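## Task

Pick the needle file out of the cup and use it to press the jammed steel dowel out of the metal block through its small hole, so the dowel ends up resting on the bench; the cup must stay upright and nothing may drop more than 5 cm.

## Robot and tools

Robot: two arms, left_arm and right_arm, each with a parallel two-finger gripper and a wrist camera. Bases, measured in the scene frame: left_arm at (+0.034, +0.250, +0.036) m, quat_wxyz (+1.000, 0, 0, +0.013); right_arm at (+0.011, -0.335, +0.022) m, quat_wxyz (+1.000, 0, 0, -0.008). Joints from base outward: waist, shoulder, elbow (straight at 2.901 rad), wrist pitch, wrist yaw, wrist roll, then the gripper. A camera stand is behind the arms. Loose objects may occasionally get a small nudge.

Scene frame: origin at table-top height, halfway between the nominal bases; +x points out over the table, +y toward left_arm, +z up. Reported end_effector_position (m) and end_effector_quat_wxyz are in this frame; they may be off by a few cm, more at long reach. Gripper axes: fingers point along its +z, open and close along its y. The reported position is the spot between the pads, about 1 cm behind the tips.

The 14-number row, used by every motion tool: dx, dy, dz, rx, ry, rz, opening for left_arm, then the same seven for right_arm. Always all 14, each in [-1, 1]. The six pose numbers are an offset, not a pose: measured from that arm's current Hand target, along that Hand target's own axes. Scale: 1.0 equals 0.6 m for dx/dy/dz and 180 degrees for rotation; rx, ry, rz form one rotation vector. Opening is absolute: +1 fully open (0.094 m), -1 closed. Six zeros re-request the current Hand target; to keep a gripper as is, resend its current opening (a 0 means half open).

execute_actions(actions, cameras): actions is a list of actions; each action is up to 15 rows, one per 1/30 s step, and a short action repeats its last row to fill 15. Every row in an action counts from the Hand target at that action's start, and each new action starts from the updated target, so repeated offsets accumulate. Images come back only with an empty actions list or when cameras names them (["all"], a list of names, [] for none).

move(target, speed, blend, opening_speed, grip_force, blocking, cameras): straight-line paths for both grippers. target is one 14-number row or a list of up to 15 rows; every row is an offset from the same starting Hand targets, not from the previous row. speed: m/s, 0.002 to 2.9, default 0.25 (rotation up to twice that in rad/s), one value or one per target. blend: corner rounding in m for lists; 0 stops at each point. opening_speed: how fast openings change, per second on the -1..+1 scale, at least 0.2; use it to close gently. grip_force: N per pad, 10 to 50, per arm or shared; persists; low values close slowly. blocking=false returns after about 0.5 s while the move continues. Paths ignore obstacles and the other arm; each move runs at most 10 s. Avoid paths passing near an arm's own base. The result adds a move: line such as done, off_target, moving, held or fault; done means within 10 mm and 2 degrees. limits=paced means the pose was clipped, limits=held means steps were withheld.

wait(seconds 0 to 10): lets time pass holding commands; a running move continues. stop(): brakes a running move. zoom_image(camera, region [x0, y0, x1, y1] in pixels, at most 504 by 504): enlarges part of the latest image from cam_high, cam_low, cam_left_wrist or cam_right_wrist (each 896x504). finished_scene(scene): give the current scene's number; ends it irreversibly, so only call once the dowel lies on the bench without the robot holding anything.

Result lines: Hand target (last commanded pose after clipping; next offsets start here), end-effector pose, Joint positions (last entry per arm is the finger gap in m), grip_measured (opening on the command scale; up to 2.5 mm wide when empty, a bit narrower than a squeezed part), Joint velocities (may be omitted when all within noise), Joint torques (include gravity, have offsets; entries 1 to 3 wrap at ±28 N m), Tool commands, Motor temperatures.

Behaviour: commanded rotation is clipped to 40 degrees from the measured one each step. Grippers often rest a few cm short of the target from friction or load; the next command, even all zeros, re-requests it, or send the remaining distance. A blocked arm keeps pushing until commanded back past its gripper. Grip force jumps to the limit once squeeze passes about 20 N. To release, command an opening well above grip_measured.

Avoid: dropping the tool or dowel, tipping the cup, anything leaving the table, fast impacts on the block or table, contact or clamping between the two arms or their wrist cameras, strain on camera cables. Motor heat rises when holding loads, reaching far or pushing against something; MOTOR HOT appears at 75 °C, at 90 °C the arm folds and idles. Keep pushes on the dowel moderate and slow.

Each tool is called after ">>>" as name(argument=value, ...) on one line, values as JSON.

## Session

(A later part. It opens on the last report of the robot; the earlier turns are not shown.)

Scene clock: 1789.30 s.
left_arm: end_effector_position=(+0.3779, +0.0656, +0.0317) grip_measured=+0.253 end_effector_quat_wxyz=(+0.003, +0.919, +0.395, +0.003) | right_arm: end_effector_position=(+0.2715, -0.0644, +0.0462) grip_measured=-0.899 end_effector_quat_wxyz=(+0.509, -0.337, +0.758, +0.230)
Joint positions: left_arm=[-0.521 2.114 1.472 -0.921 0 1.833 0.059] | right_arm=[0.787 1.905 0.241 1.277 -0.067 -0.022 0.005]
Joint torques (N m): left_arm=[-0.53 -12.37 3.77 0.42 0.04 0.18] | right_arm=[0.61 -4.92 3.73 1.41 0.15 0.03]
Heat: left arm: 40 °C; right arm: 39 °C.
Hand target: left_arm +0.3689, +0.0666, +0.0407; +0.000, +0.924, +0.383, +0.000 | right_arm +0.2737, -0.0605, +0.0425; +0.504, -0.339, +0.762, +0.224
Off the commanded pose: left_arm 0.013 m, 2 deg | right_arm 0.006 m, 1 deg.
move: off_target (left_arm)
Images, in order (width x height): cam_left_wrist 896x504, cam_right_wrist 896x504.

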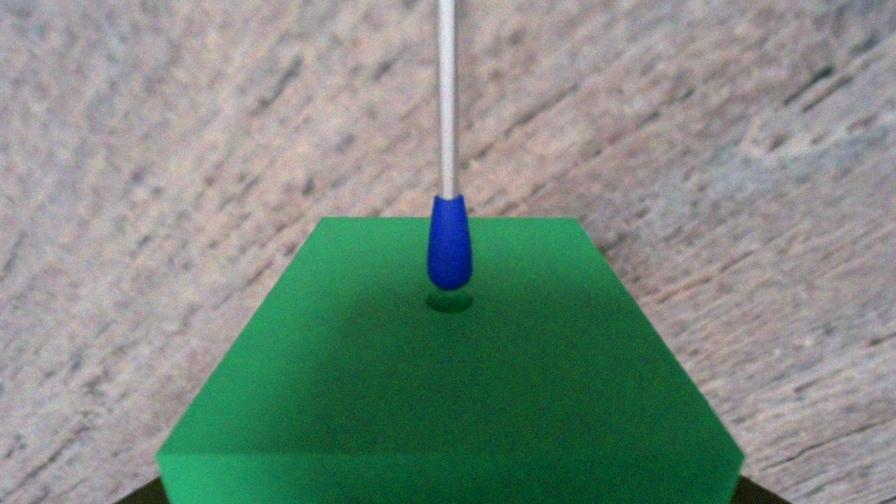

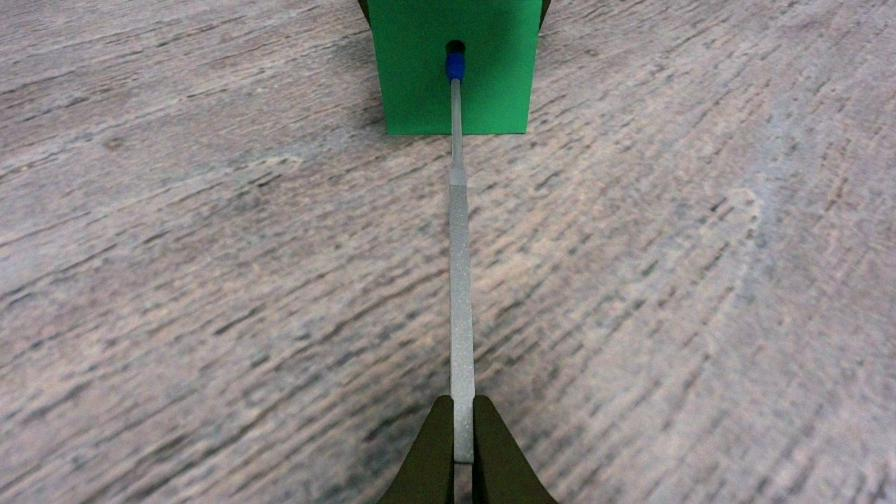

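>>> execute_actions(actions=[])

>>> zoom_image(camera="cam_left_wrist", region=[390, 180, 510, 330])

>>> zoom_image(camera="cam_right_wrist", region=[410, 20, 510, 100])

Scene clock: 1825.57 s.
left_arm: end_effector_position=(+0.3779, +0.0656, +0.0317) grip_measured=+0.253 end_effector_quat_wxyz=(+0.003, +0.919, +0.395, +0.003) | right_arm: end_effector_position=(+0.2715, -0.0644, +0.0462) grip_measured=-0.899 end_effector_quat_wxyz=(+0.509, -0.337, +0.758, +0.230)
Joint positions: left_arm=[-0.521 2.114 1.472 -0.921 0 1.833 0.059] | right_arm=[0.787 1.905 0.241 1.277 -0.067 -0.022 0.005]
Joint velocities: within noise
Joint torques (N m): left_arm=[-0.53 -12.41 3.79 0.43 0.05 0.22] | right_arm=[0.55 -4.92 3.73 1.39 0.14 0.04]
Motor temperatures (°C): left_arm=[29 40 33 26 28 29 31] | right_arm=[31 36 37 38 28 26 35]
Heat: left arm: 40 °C; right arm: 38 °C.
Hand target: left_arm +0.3689, +0.0666, +0.0407; +0.000, +0.924, +0.383, +0.000 | right_arm +0.2737, -0.0605, +0.0425; +0.504, -0.339, +0.762, +0.224
Tool commands: left_gripper/opening=+0.1 right_gripper/opening=-1.0
Off the commanded pose: left_arm 0.013 m, 2 deg | right_arm 0.006 m, 1 deg.

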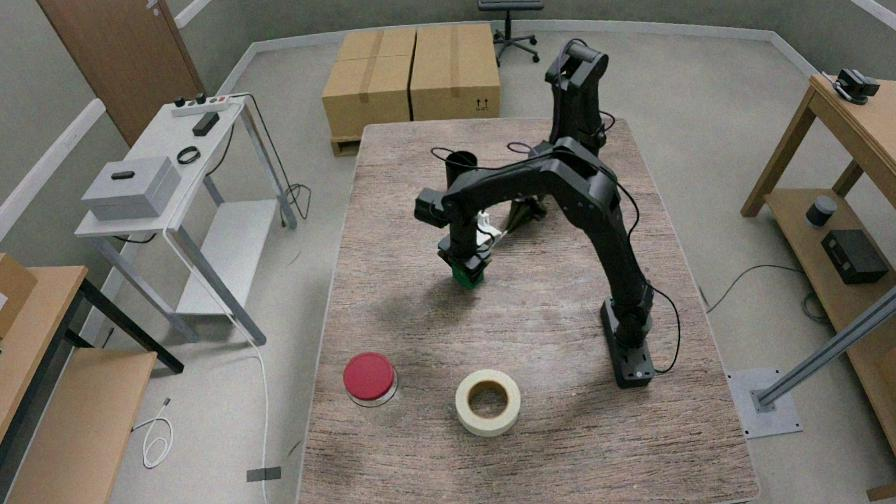

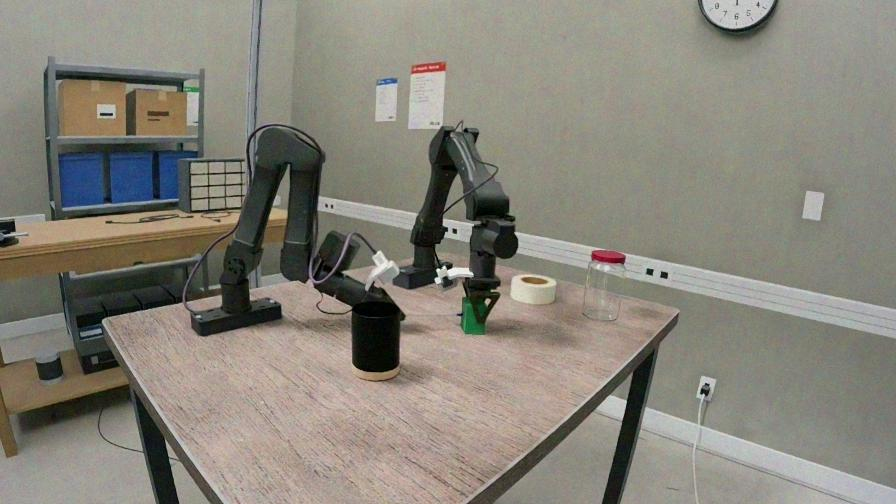

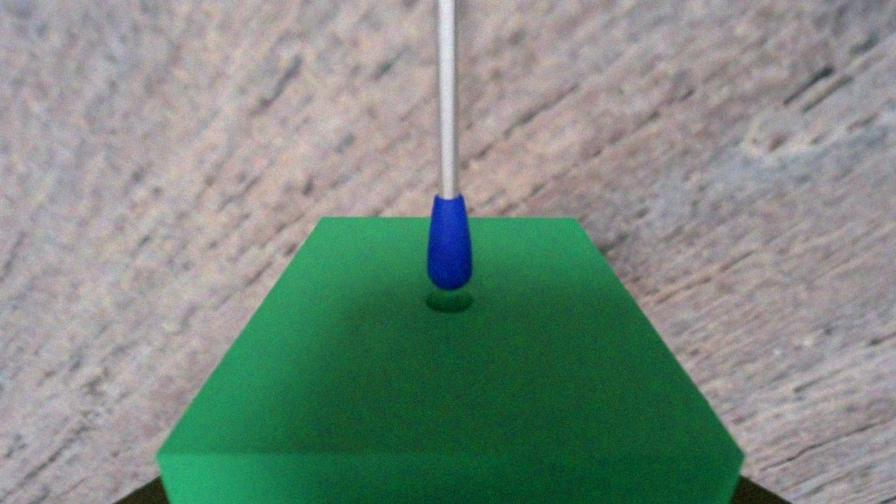

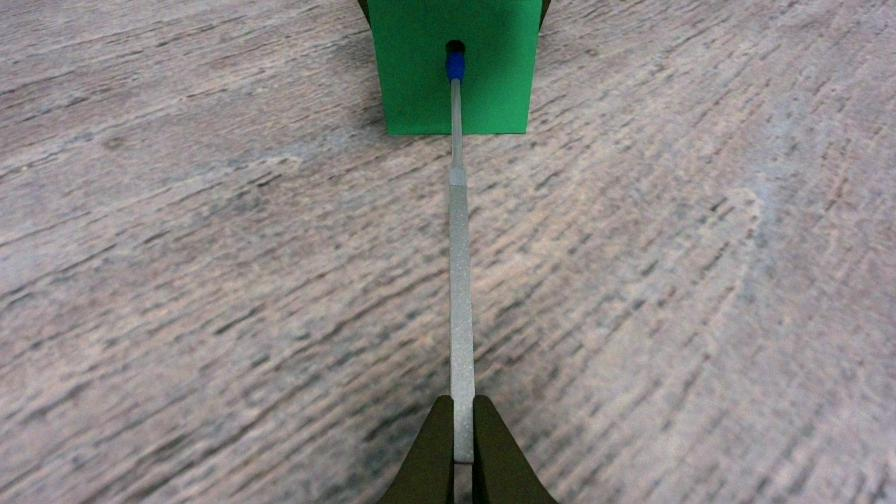

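Scaled by 3.360.

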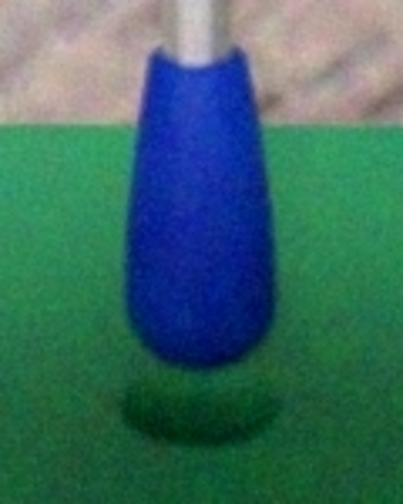

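Scaled by 5.040.

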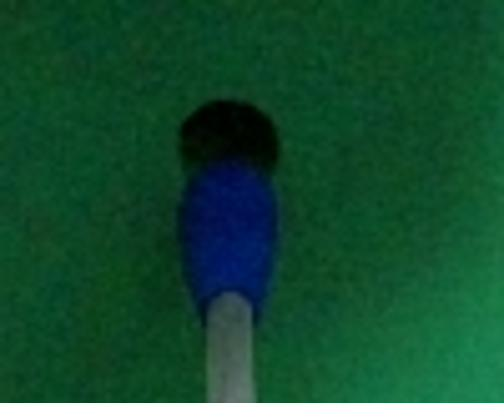

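>>> move(target=[[0,0,0,0,0,0,0.1,0.02873,0,-0.0783,0,0,0,-1],[0,0,0,0,0,0,0.1,-0.00383,0,-0.00163,0,0,0,-1]], speed=[0.06,0.03], cameras=["cam_left_wrist","cam_right_wrist"])

>>> zoom_image(camera="cam_left_wrist", region=[390, 180, 510, 330])

>>> zoom_image(camera="cam_right_wrist", region=[410, 20, 510, 100])

Scene clock: 1841.40 s.
left_arm: end_effector_position=(+0.3779, +0.0656, +0.0317) grip_measured=+0.253 end_effector_quat_wxyz=(+0.003, +0.919, +0.395, +0.003) | right_arm: end_effector_position=(+0.2713, -0.0646, +0.0476) grip_measured=-0.899 end_effector_quat_wxyz=(+0.508, -0.337, +0.759, +0.229)
Joint positions: left_arm=[-0.521 2.114 1.472 -0.921 0 1.833 0.059] | right_arm=[0.787 1.889 0.241 1.257 -0.067 -0.022 0.005]
Joint torques (N m): left_arm=[-0.59 -12.27 3.67 0.46 0.05 0.17] | right_arm=[0.61 -5.01 3.86 1.39 0.14 0.04]
Heat: left arm: 40 °C; right arm: 38 °C.
Hand target: left_arm +0.3689, +0.0666, +0.0407; +0.000, +0.924, +0.383, +0.000 | right_arm +0.2737, -0.0605, +0.0450; +0.504, -0.339, +0.762, +0.224
Off the commanded pose: left_arm 0.013 m, 2 deg | right_arm 0.005 m, 1 deg.
move: off_target (left_arm)
Images, in order (width x height): cam_left_wrist 896x504, cam_right_wrist 896x504.

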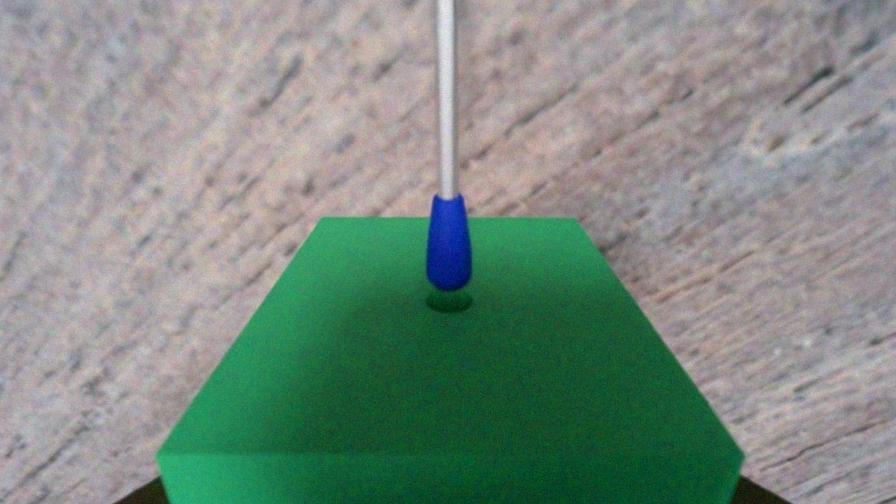

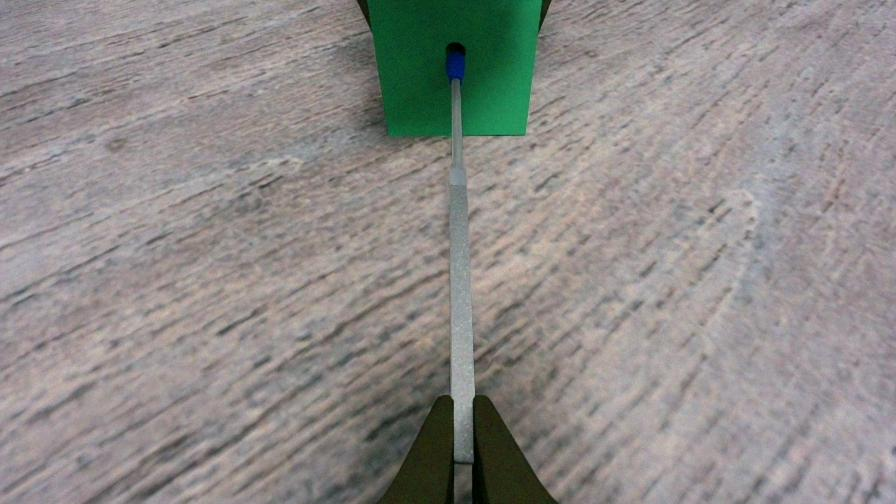

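Scaled by 3.360.

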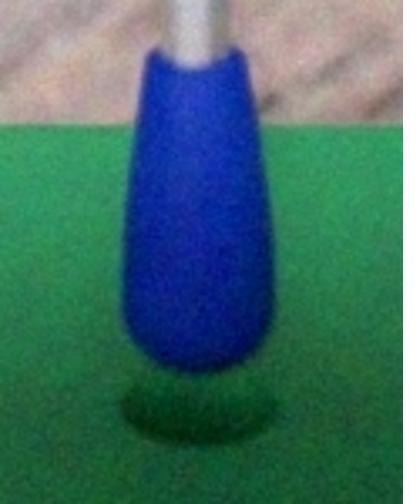

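Scaled by 5.040.

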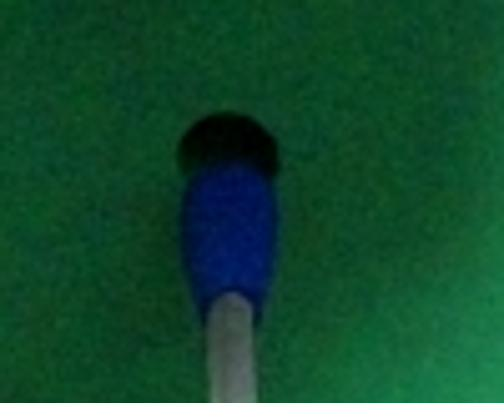

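>>> move(target=[[0,0,0,0,0,0,0.1,0.03103,0,-0.07735,0,0,0,-1],[0,0,0,0,0,0,0.1,-0.00674,0,0.01162,0,0,0,-1]], speed=[0.06,0.025], cameras=["cam_left_wrist","cam_right_wrist"])

>>> zoom_image(camera="cam_left_wrist", region=[390, 180, 510, 330])

>>> zoom_image(camera="cam_right_wrist", region=[410, 20, 510, 100])

Scene clock: 1856.47 s.
left_arm: end_effector_position=(+0.3779, +0.0656, +0.0317) grip_measured=+0.253 end_effector_quat_wxyz=(+0.003, +0.919, +0.395, +0.003) | right_arm: end_effector_position=(+0.2761, -0.0587, +0.0484) grip_measured=-0.899 end_effector_quat_wxyz=(+0.507, -0.338, +0.759, +0.230)
Joint positions: left_arm=[-0.521 2.114 1.472 -0.921 0 1.833 0.059] | right_arm=[0.79 1.893 0.272 1.231 -0.066 -0.022 0.005]
Joint torques (N m): left_arm=[-0.73 -12.16 3.59 0.41 0.02 0.18] | right_arm=[0.58 -5.22 4.14 1.38 0.15 0.05]
Heat: left arm: 40 °C; right arm: 38 °C.
Hand target: left_arm +0.3689, +0.0666, +0.0407; +0.000, +0.924, +0.383, +0.000 | right_arm +0.2791, -0.0546, +0.0460; +0.504, -0.339, +0.762, +0.224
Off the commanded pose: left_arm 0.013 m, 2 deg | right_arm 0.006 m, 1 deg.
move: off_target (left_arm)
Images, in order (width x height): cam_left_wrist 896x504, cam_right_wrist 896x504.

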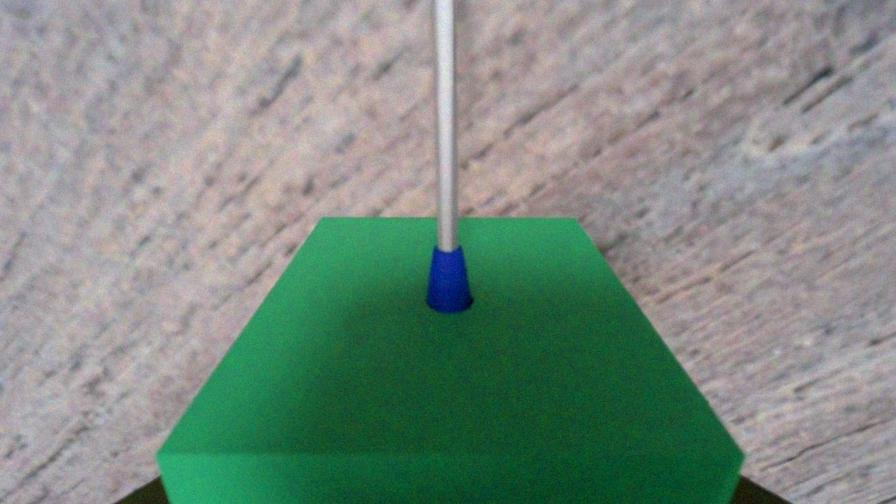

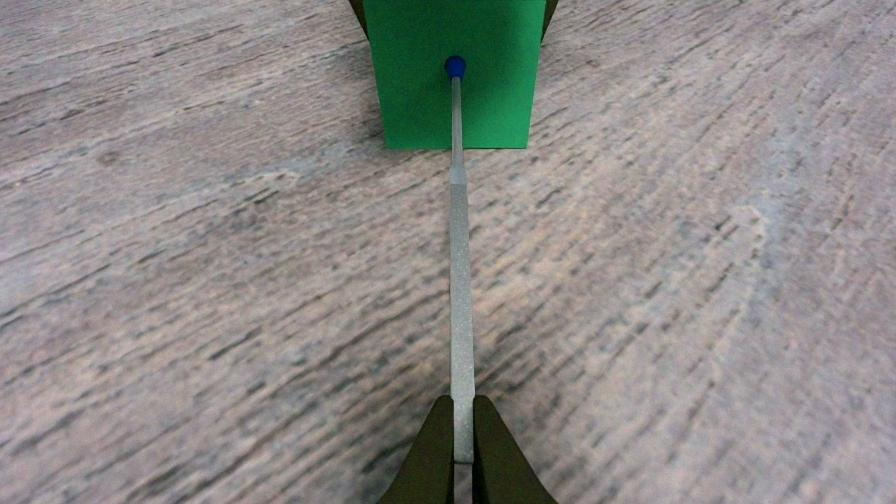

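Scaled by 3.360.

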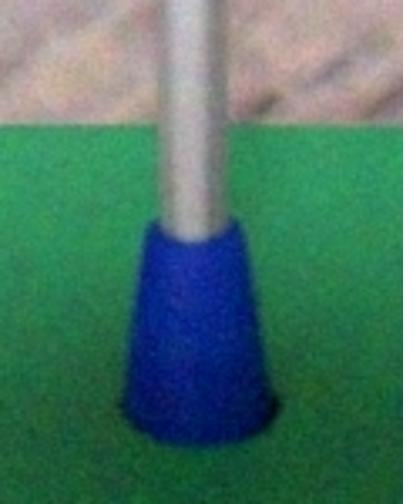

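Scaled by 5.040.

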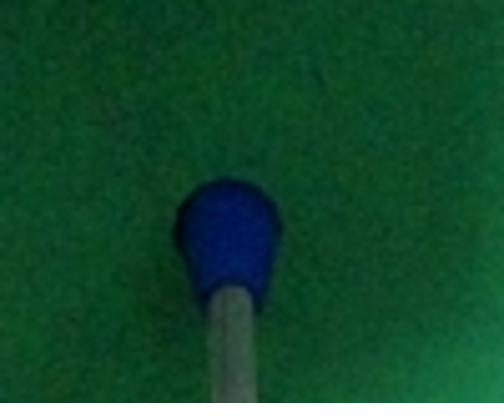

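>>> move(target=[0,0,0,0,0,0,0.1,-0.01302,0,0.03068,0,0,0,-1], speed=0.02, cameras=["cam_left_wrist","cam_right_wrist"])

>>> zoom_image(camera="cam_left_wrist", region=[390, 180, 510, 330])

>>> zoom_image(camera="cam_right_wrist", region=[410, 20, 510, 100])

Scene clock: 1867.13 s.
left_arm: end_effector_position=(+0.3779, +0.0682, +0.0313) grip_measured=+0.253 end_effector_quat_wxyz=(-0.002, +0.918, +0.396, +0.005) | right_arm: end_effector_position=(+0.2830, -0.0490, +0.0381) grip_measured=-0.899 end_effector_quat_wxyz=(+0.492, -0.343, +0.768, +0.225)
Joint positions: left_arm=[-0.519 2.114 1.47 -0.924 -0.009 1.833 0.059] | right_arm=[0.796 1.927 0.335 1.163 -0.064 -0.02 0.005]
Joint torques (N m): left_arm=[-0.43 -12.3 3.81 0.42 0.04 0.18] | right_arm=[0.55 -5.81 5.85 1.54 0.16 0.05]
Heat: left arm: 40 °C; right arm: 38 °C.
Hand target: left_arm +0.3689, +0.0666, +0.0407; +0.000, +0.924, +0.383, +0.000 | right_arm +0.2925, -0.0398, +0.0460; +0.504, -0.339, +0.762, +0.224
Off the commanded pose: left_arm 0.013 m, 2 deg | right_arm 0.015 m, 2 deg.
move: off_target (left_arm, right_arm)
Images, in order (width x height): cam_left_wrist 896x504, cam_right_wrist 896x504.

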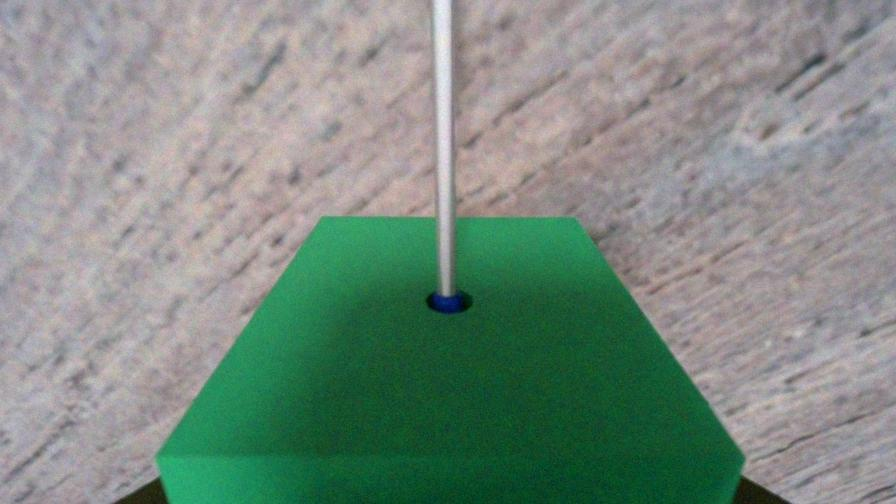

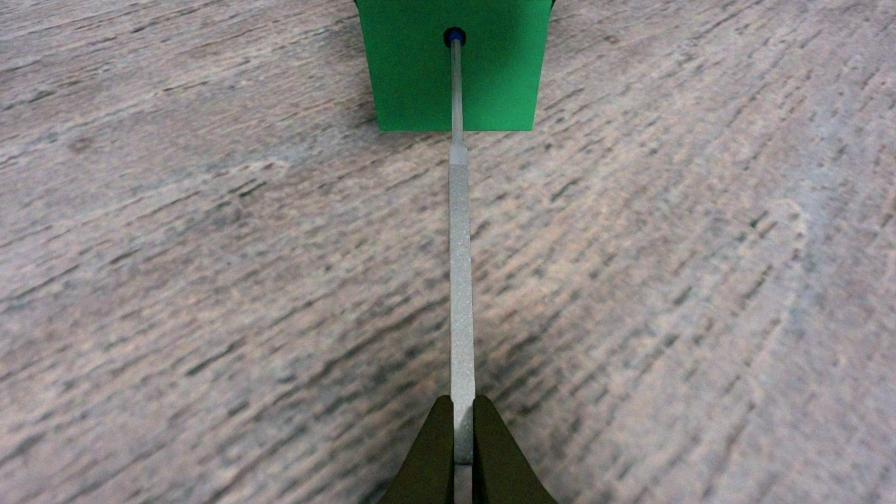

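Scaled by 3.360.

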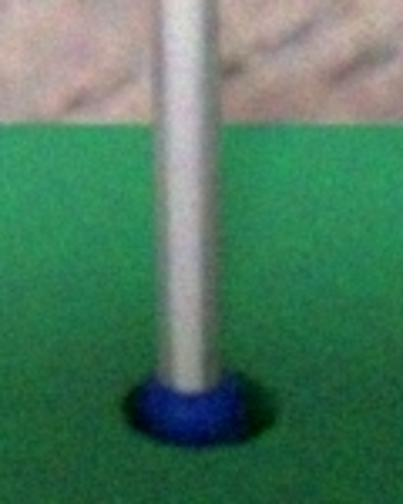

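Scaled by 5.040.

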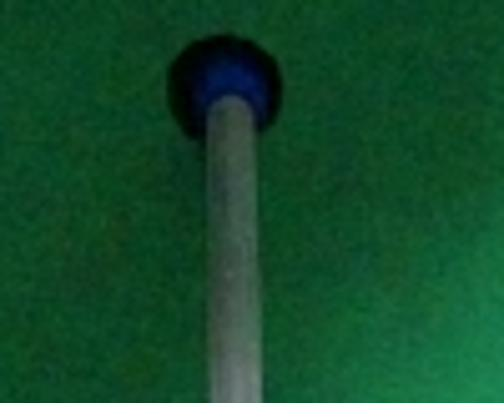

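>>> execute_actions(actions=[], cameras=["cam_high","cam_low"])

>>> zoom_image(camera="cam_high", region=[420, 220, 520, 310])

>>> zoom_image(camera="cam_low", region=[430, 260, 530, 350])

Scene clock: 1879.90 s.
left_arm: end_effector_position=(+0.3779, +0.0682, +0.0313) grip_measured=+0.253 end_effector_quat_wxyz=(-0.002, +0.918, +0.396, +0.005) | right_arm: end_effector_position=(+0.2830, -0.0490, +0.0381) grip_measured=-0.899 end_effector_quat_wxyz=(+0.492, -0.343, +0.768, +0.225)
Joint positions: left_arm=[-0.519 2.114 1.47 -0.924 -0.009 1.833 0.059] | right_arm=[0.796 1.927 0.335 1.163 -0.064 -0.02 0.005]
Joint velocities: within noise
Joint torques (N m): left_arm=[-0.58 -12.12 3.71 0.42 0.05 0.17] | right_arm=[0.57 -5.78 5.86 1.55 0.17 0.05]
Motor temperatures (°C): left_arm=[29 40 32 26 28 29 31] | right_arm=[31 36 37 38 27 26 35]
Heat: left arm: 40 °C; right arm: 38 °C.
Hand target: left_arm +0.3689, +0.0666, +0.0407; +0.000, +0.924, +0.383, +0.000 | right_arm +0.2925, -0.0398, +0.0460; +0.504, -0.339, +0.762, +0.224
Tool commands: left_gripper/opening=+0.1 right_gripper/opening=-1.0
Off the commanded pose: left_arm 0.013 m, 2 deg | right_arm 0.015 m, 2 deg.
Images, in order (width x height): cam_high 896x504, cam_low 896x504.

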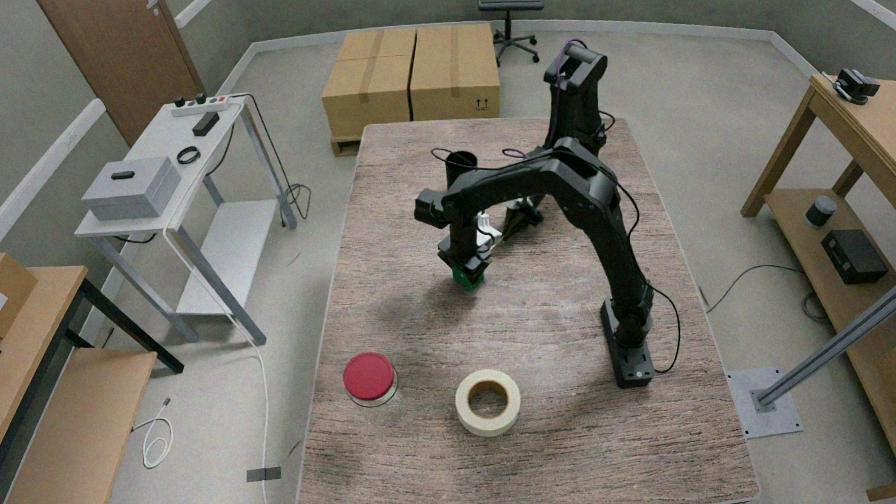

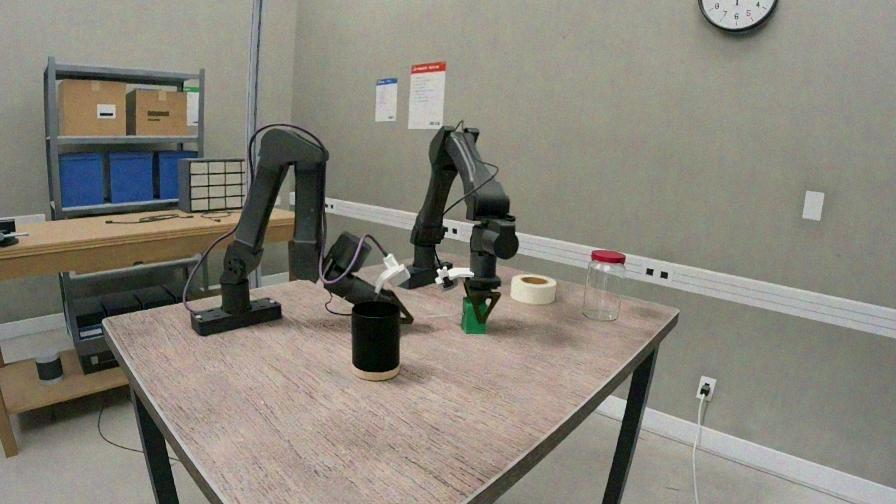

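Scaled by 5.040.

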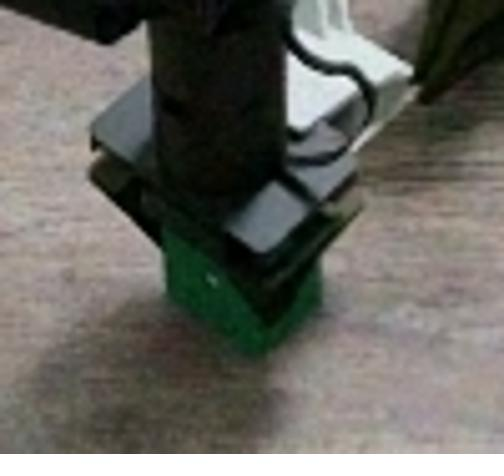

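Scaled by 5.040.

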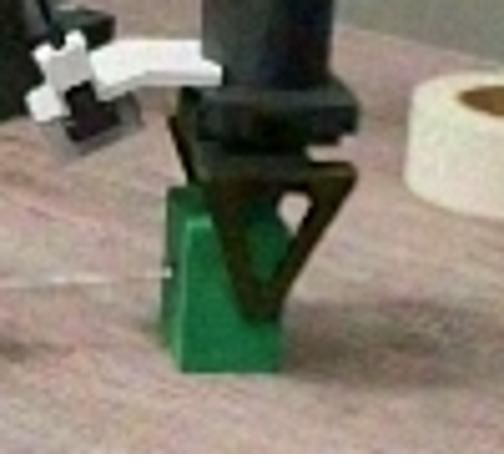

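>>> move(target=[0,0,0,0,0,0,0.1,-0.02185,0,0.00883,0,-0.0112,0,-1], speed=0.02, cameras=["cam_left_wrist","cam_right_wrist","cam_high"])

>>> zoom_image(camera="cam_left_wrist", region=[390, 180, 510, 330])

>>> zoom_image(camera="cam_high", region=[440, 250, 500, 304])

Scene clock: 1896.67 s.
left_arm: end_effector_position=(+0.3797, +0.0720, +0.0319) grip_measured=+0.253 end_effector_quat_wxyz=(-0.007, +0.918, +0.397, +0.011) | right_arm: end_effector_position=(+0.2853, -0.0451, +0.0404) grip_measured=-0.899 end_effector_quat_wxyz=(+0.494, -0.343, +0.766, +0.227)
Joint positions: left_arm=[-0.516 2.112 1.47 -0.925 -0.026 1.833 0.059] | right_arm=[0.799 1.927 0.35 1.154 -0.064 -0.018 0.005]
Joint torques (N m): left_arm=[-0.87 -12.1 3.79 0.42 0.16 0.16] | right_arm=[0.57 -6.05 6.76 1.73 0.18 0.06]
Heat: left arm: 40 °C; right arm: 38 °C.
Hand target: left_arm +0.3689, +0.0666, +0.0407; +0.000, +0.924, +0.383, +0.000 | right_arm +0.2992, -0.0323, +0.0560; +0.517, -0.335, +0.753, +0.230
Off the commanded pose: left_arm 0.015 m, 2 deg | right_arm 0.025 m, 3 deg.
move: off_target (left_arm, right_arm)
Images, in order (width x height): cam_high 896x504, cam_left_wrist 896x504, cam_right_wrist 896x504.

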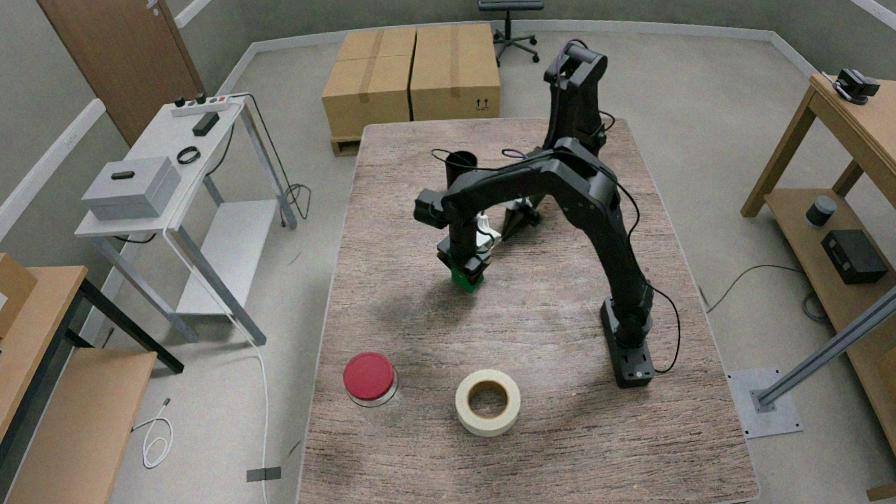

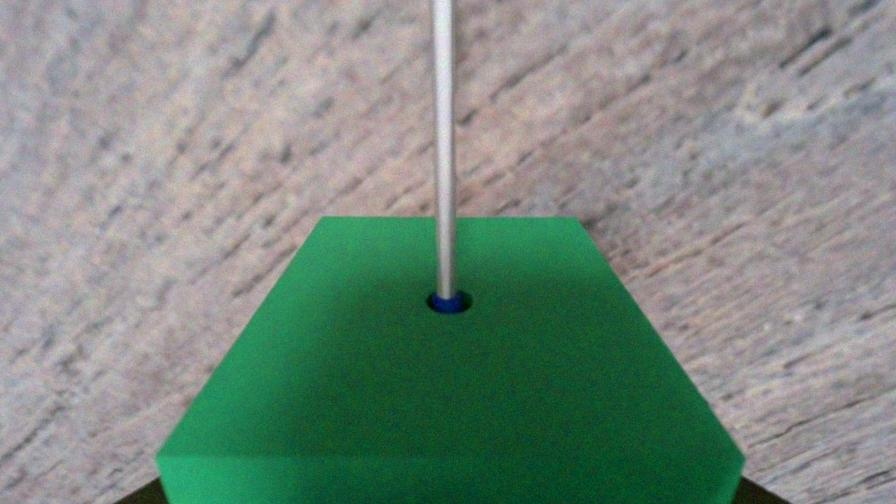

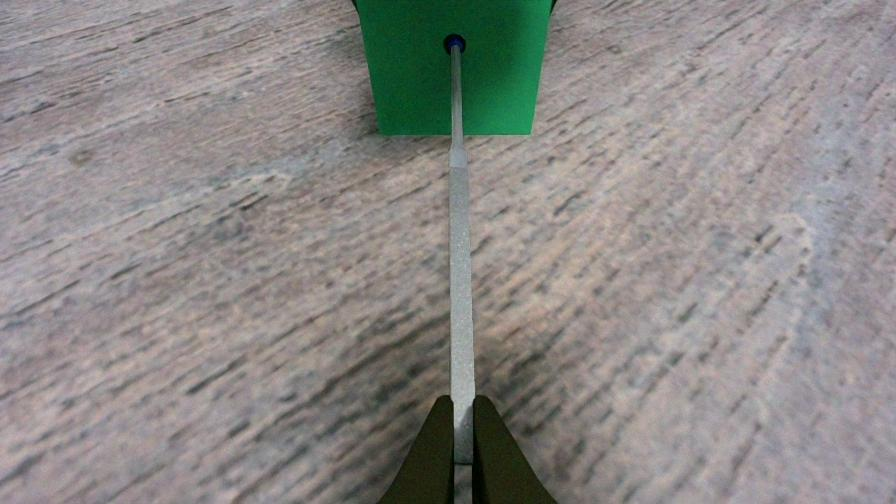

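Scaled by 3.360.

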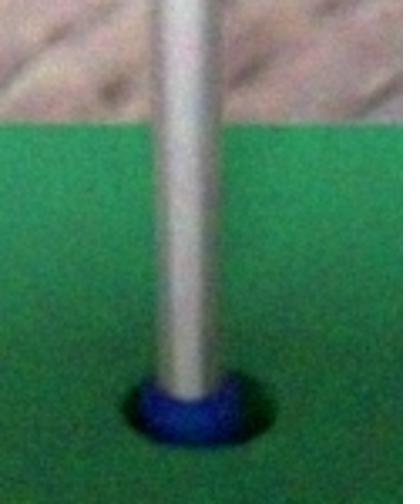

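Scaled by 8.400.

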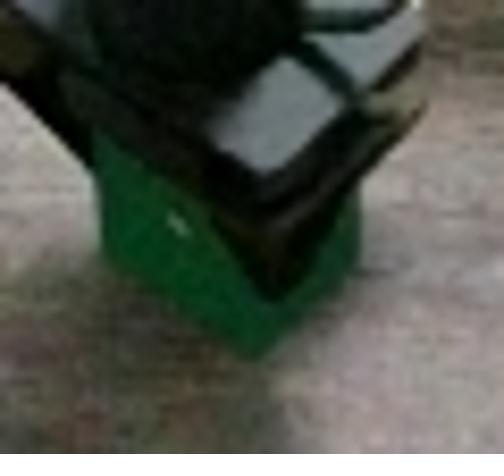

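>>> move(target=[-0.0167,0,0.0667,0,0,0,0.1,0,0,0,0,0,0,-1], speed=0.03, cameras=["cam_left_wrist","cam_right_wrist"])

>>> zoom_image(camera="cam_left_wrist", region=[390, 180, 510, 330])

Scene clock: 1924.93 s.
left_arm: end_effector_position=(+0.3789, +0.0732, +0.0299) grip_measured=+0.253 end_effector_quat_wxyz=(-0.001, +0.917, +0.398, +0.029) | right_arm: end_effector_position=(+0.2855, -0.0440, +0.0409) grip_measured=-0.899 end_effector_quat_wxyz=(+0.494, -0.343, +0.766, +0.228)
Joint positions: left_arm=[-0.524 2.084 1.416 -0.869 -0.046 1.824 0.059] | right_arm=[0.801 1.927 0.353 1.153 -0.064 -0.017 0.005]
Joint torques (N m): left_arm=[-2.24 -5.76 0.99 1.24 0.37 -0.02] | right_arm=[0.59 -6.04 6.65 1.75 0.17 0.05]
Heat: left arm: 42 °C; right arm: 40 °C.
Hand target: left_arm +0.3619, +0.0595, +0.0007; +0.000, +0.924, +0.383, +0.000 | right_arm +0.2992, -0.0323, +0.0560; +0.517, -0.335, +0.753, +0.230
Off the commanded pose: left_arm 0.036 m, 4 deg | right_arm 0.024 m, 3 deg.
move: off_target (left_arm, right_arm)
Images, in order (width x height): cam_left_wrist 896x504, cam_right_wrist 896x504.

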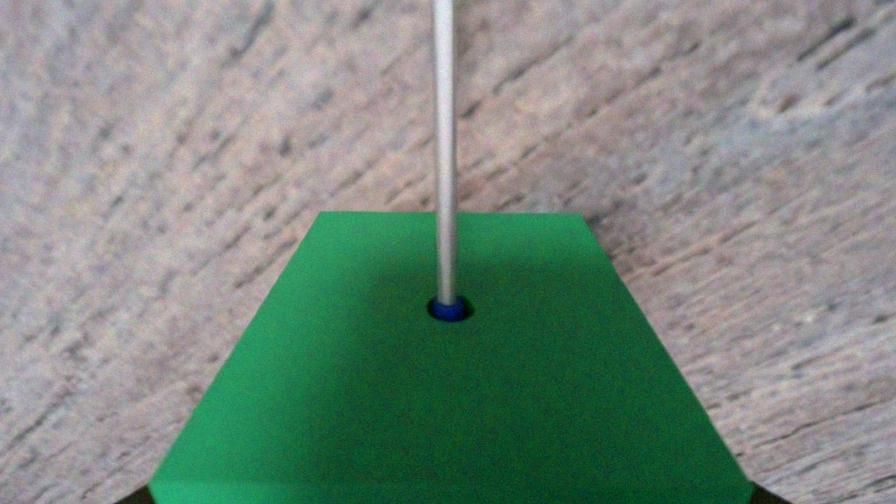

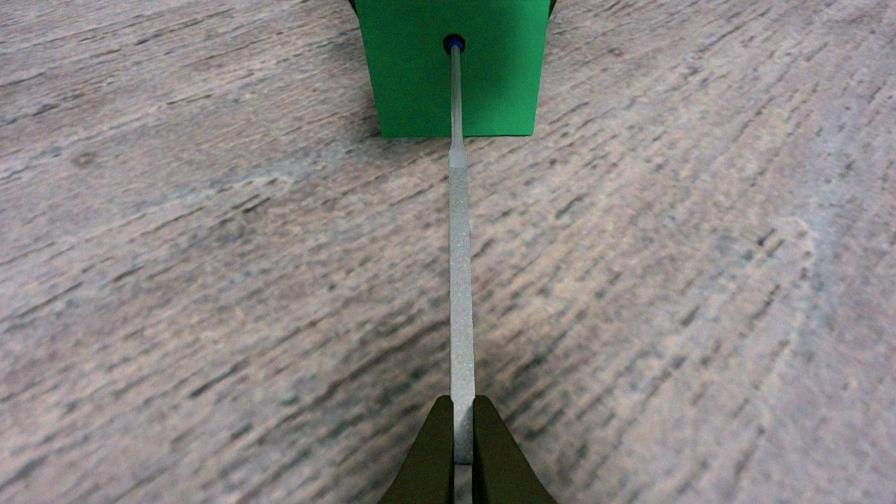

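Scaled by 3.360.

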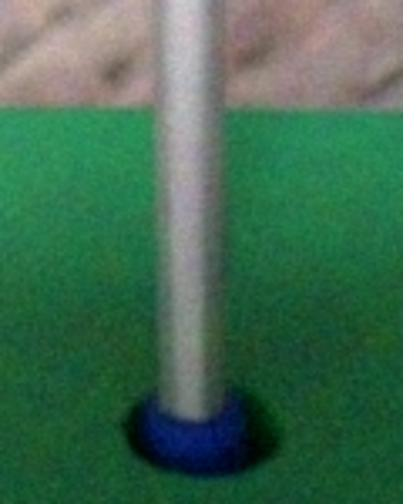

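>>> move(target=[0,0,0,0,0,0,0.1,-0.02763,0,0.01617,0,-0.0112,0,-1], speed=0.025, cameras=["cam_left_wrist","cam_right_wrist"])

>>> zoom_image(camera="cam_left_wrist", region=[390, 180, 510, 330])

Scene clock: 1935.80 s.
left_arm: end_effector_position=(+0.3789, +0.0732, +0.0299) grip_measured=+0.253 end_effector_quat_wxyz=(-0.001, +0.917, +0.398, +0.029) | right_arm: end_effector_position=(+0.2876, -0.0440, +0.0354) grip_measured=-0.899 end_effector_quat_wxyz=(+0.484, -0.347, +0.773, +0.221)
Joint positions: left_arm=[-0.524 2.084 1.416 -0.869 -0.046 1.824 0.059] | right_arm=[0.798 1.927 0.372 1.105 -0.062 -0.023 0.005]
Joint torques (N m): left_arm=[-2.41 -5.79 1.02 1.19 0.33 0.03] | right_arm=[0.61 -6.79 8.65 2.08 0.18 0.07]
Heat: left arm: 40 °C; right arm: 41 °C.
Hand target: left_arm +0.3619, +0.0595, +0.0007; +0.000, +0.924, +0.383, +0.000 | right_arm +0.3093, -0.0212, +0.0680; +0.531, -0.331, +0.744, +0.236
Off the commanded pose: left_arm 0.036 m, 4 deg | right_arm 0.045 m, 7 deg.
move: off_target (left_arm, right_arm)
Images, in order (width x height): cam_left_wrist 896x504, cam_right_wrist 896x504.

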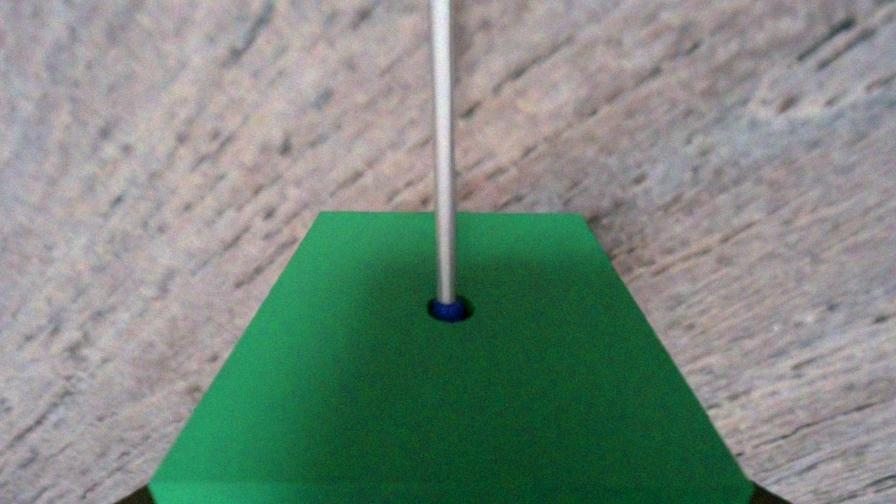

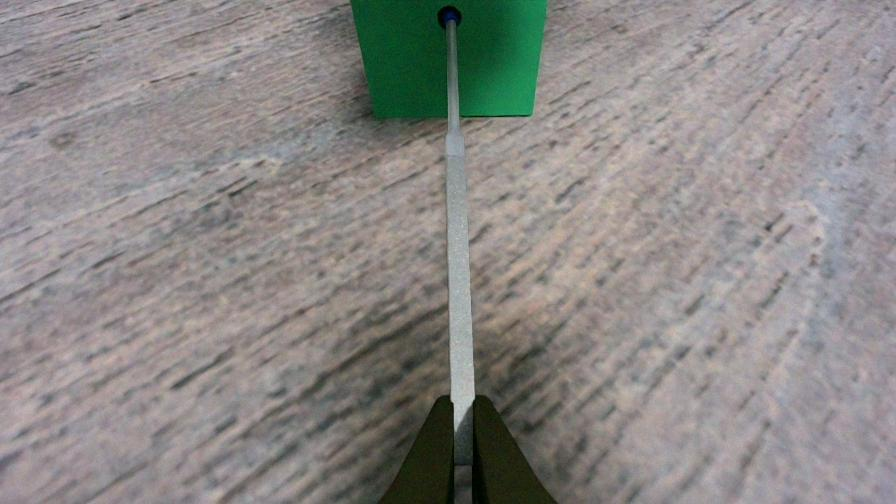

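Scaled by 3.360.

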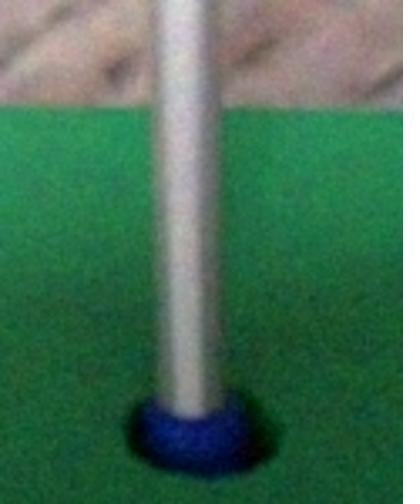

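>>> move(target=[0,0,0,0,0,0,0.1,-0.03423,0,-0.00297,0,-0.028,0,-1], speed=0.025, cameras=["cam_left_wrist","cam_right_wrist"])

>>> zoom_image(camera="cam_left_wrist", region=[390, 180, 510, 330])

Scene clock: 1969.53 s.
left_arm: end_effector_position=(+0.3789, +0.0732, +0.0299) grip_measured=+0.253 end_effector_quat_wxyz=(-0.001, +0.917, +0.398, +0.029) | right_arm: end_effector_position=(+0.2876, -0.0440, +0.0354) grip_measured=-0.899 end_effector_quat_wxyz=(+0.483, -0.345, +0.773, +0.222)
Joint positions: left_arm=[-0.524 2.084 1.416 -0.869 -0.046 1.824 0.059] | right_arm=[0.798 1.927 0.372 1.105 -0.062 -0.02 0.005]
Joint torques (N m): left_arm=[-2.43 -5.85 1.01 1.21 0.35 -0.01] | right_arm=[0.61 -7.13 7.51 3.13 0.15 0.08]
Motor temperatures (°C): left_arm=[29 37 31 28 28 29 31] | right_arm=[31 38 41 45 27 26 35]
Heat: left arm: 37 °C; right arm: 45 °C.
Hand target: left_arm +0.3619, +0.0595, +0.0007; +0.000, +0.924, +0.383, +0.000 | right_arm +0.3126, -0.0175, +0.0880; +0.563, -0.320, +0.720, +0.250
Off the commanded pose: left_arm 0.036 m, 4 deg | right_arm 0.064 m, 12 deg.
move: off_target (left_arm, right_arm)
Images, in order (width x height): cam_left_wrist 896x504, cam_right_wrist 896x504.

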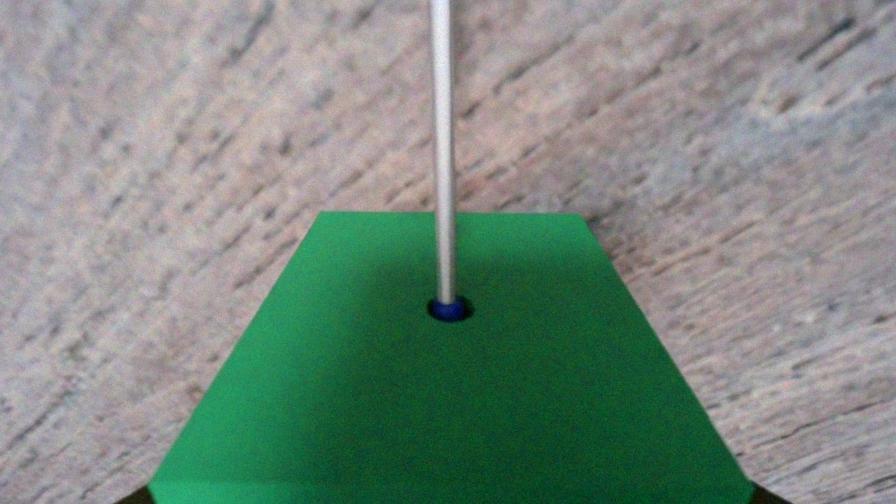

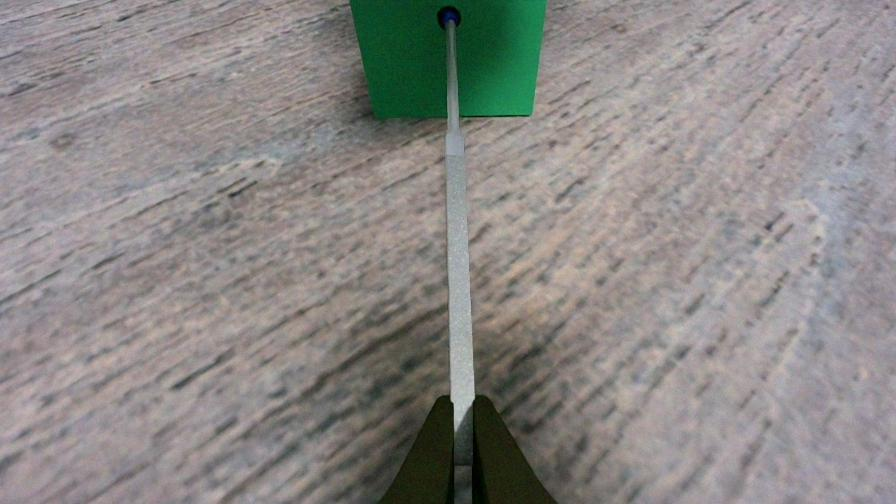

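Scaled by 3.360.

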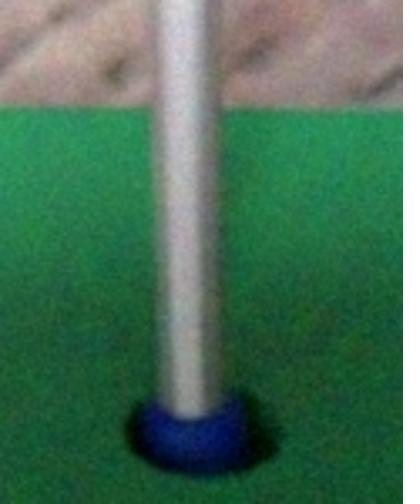

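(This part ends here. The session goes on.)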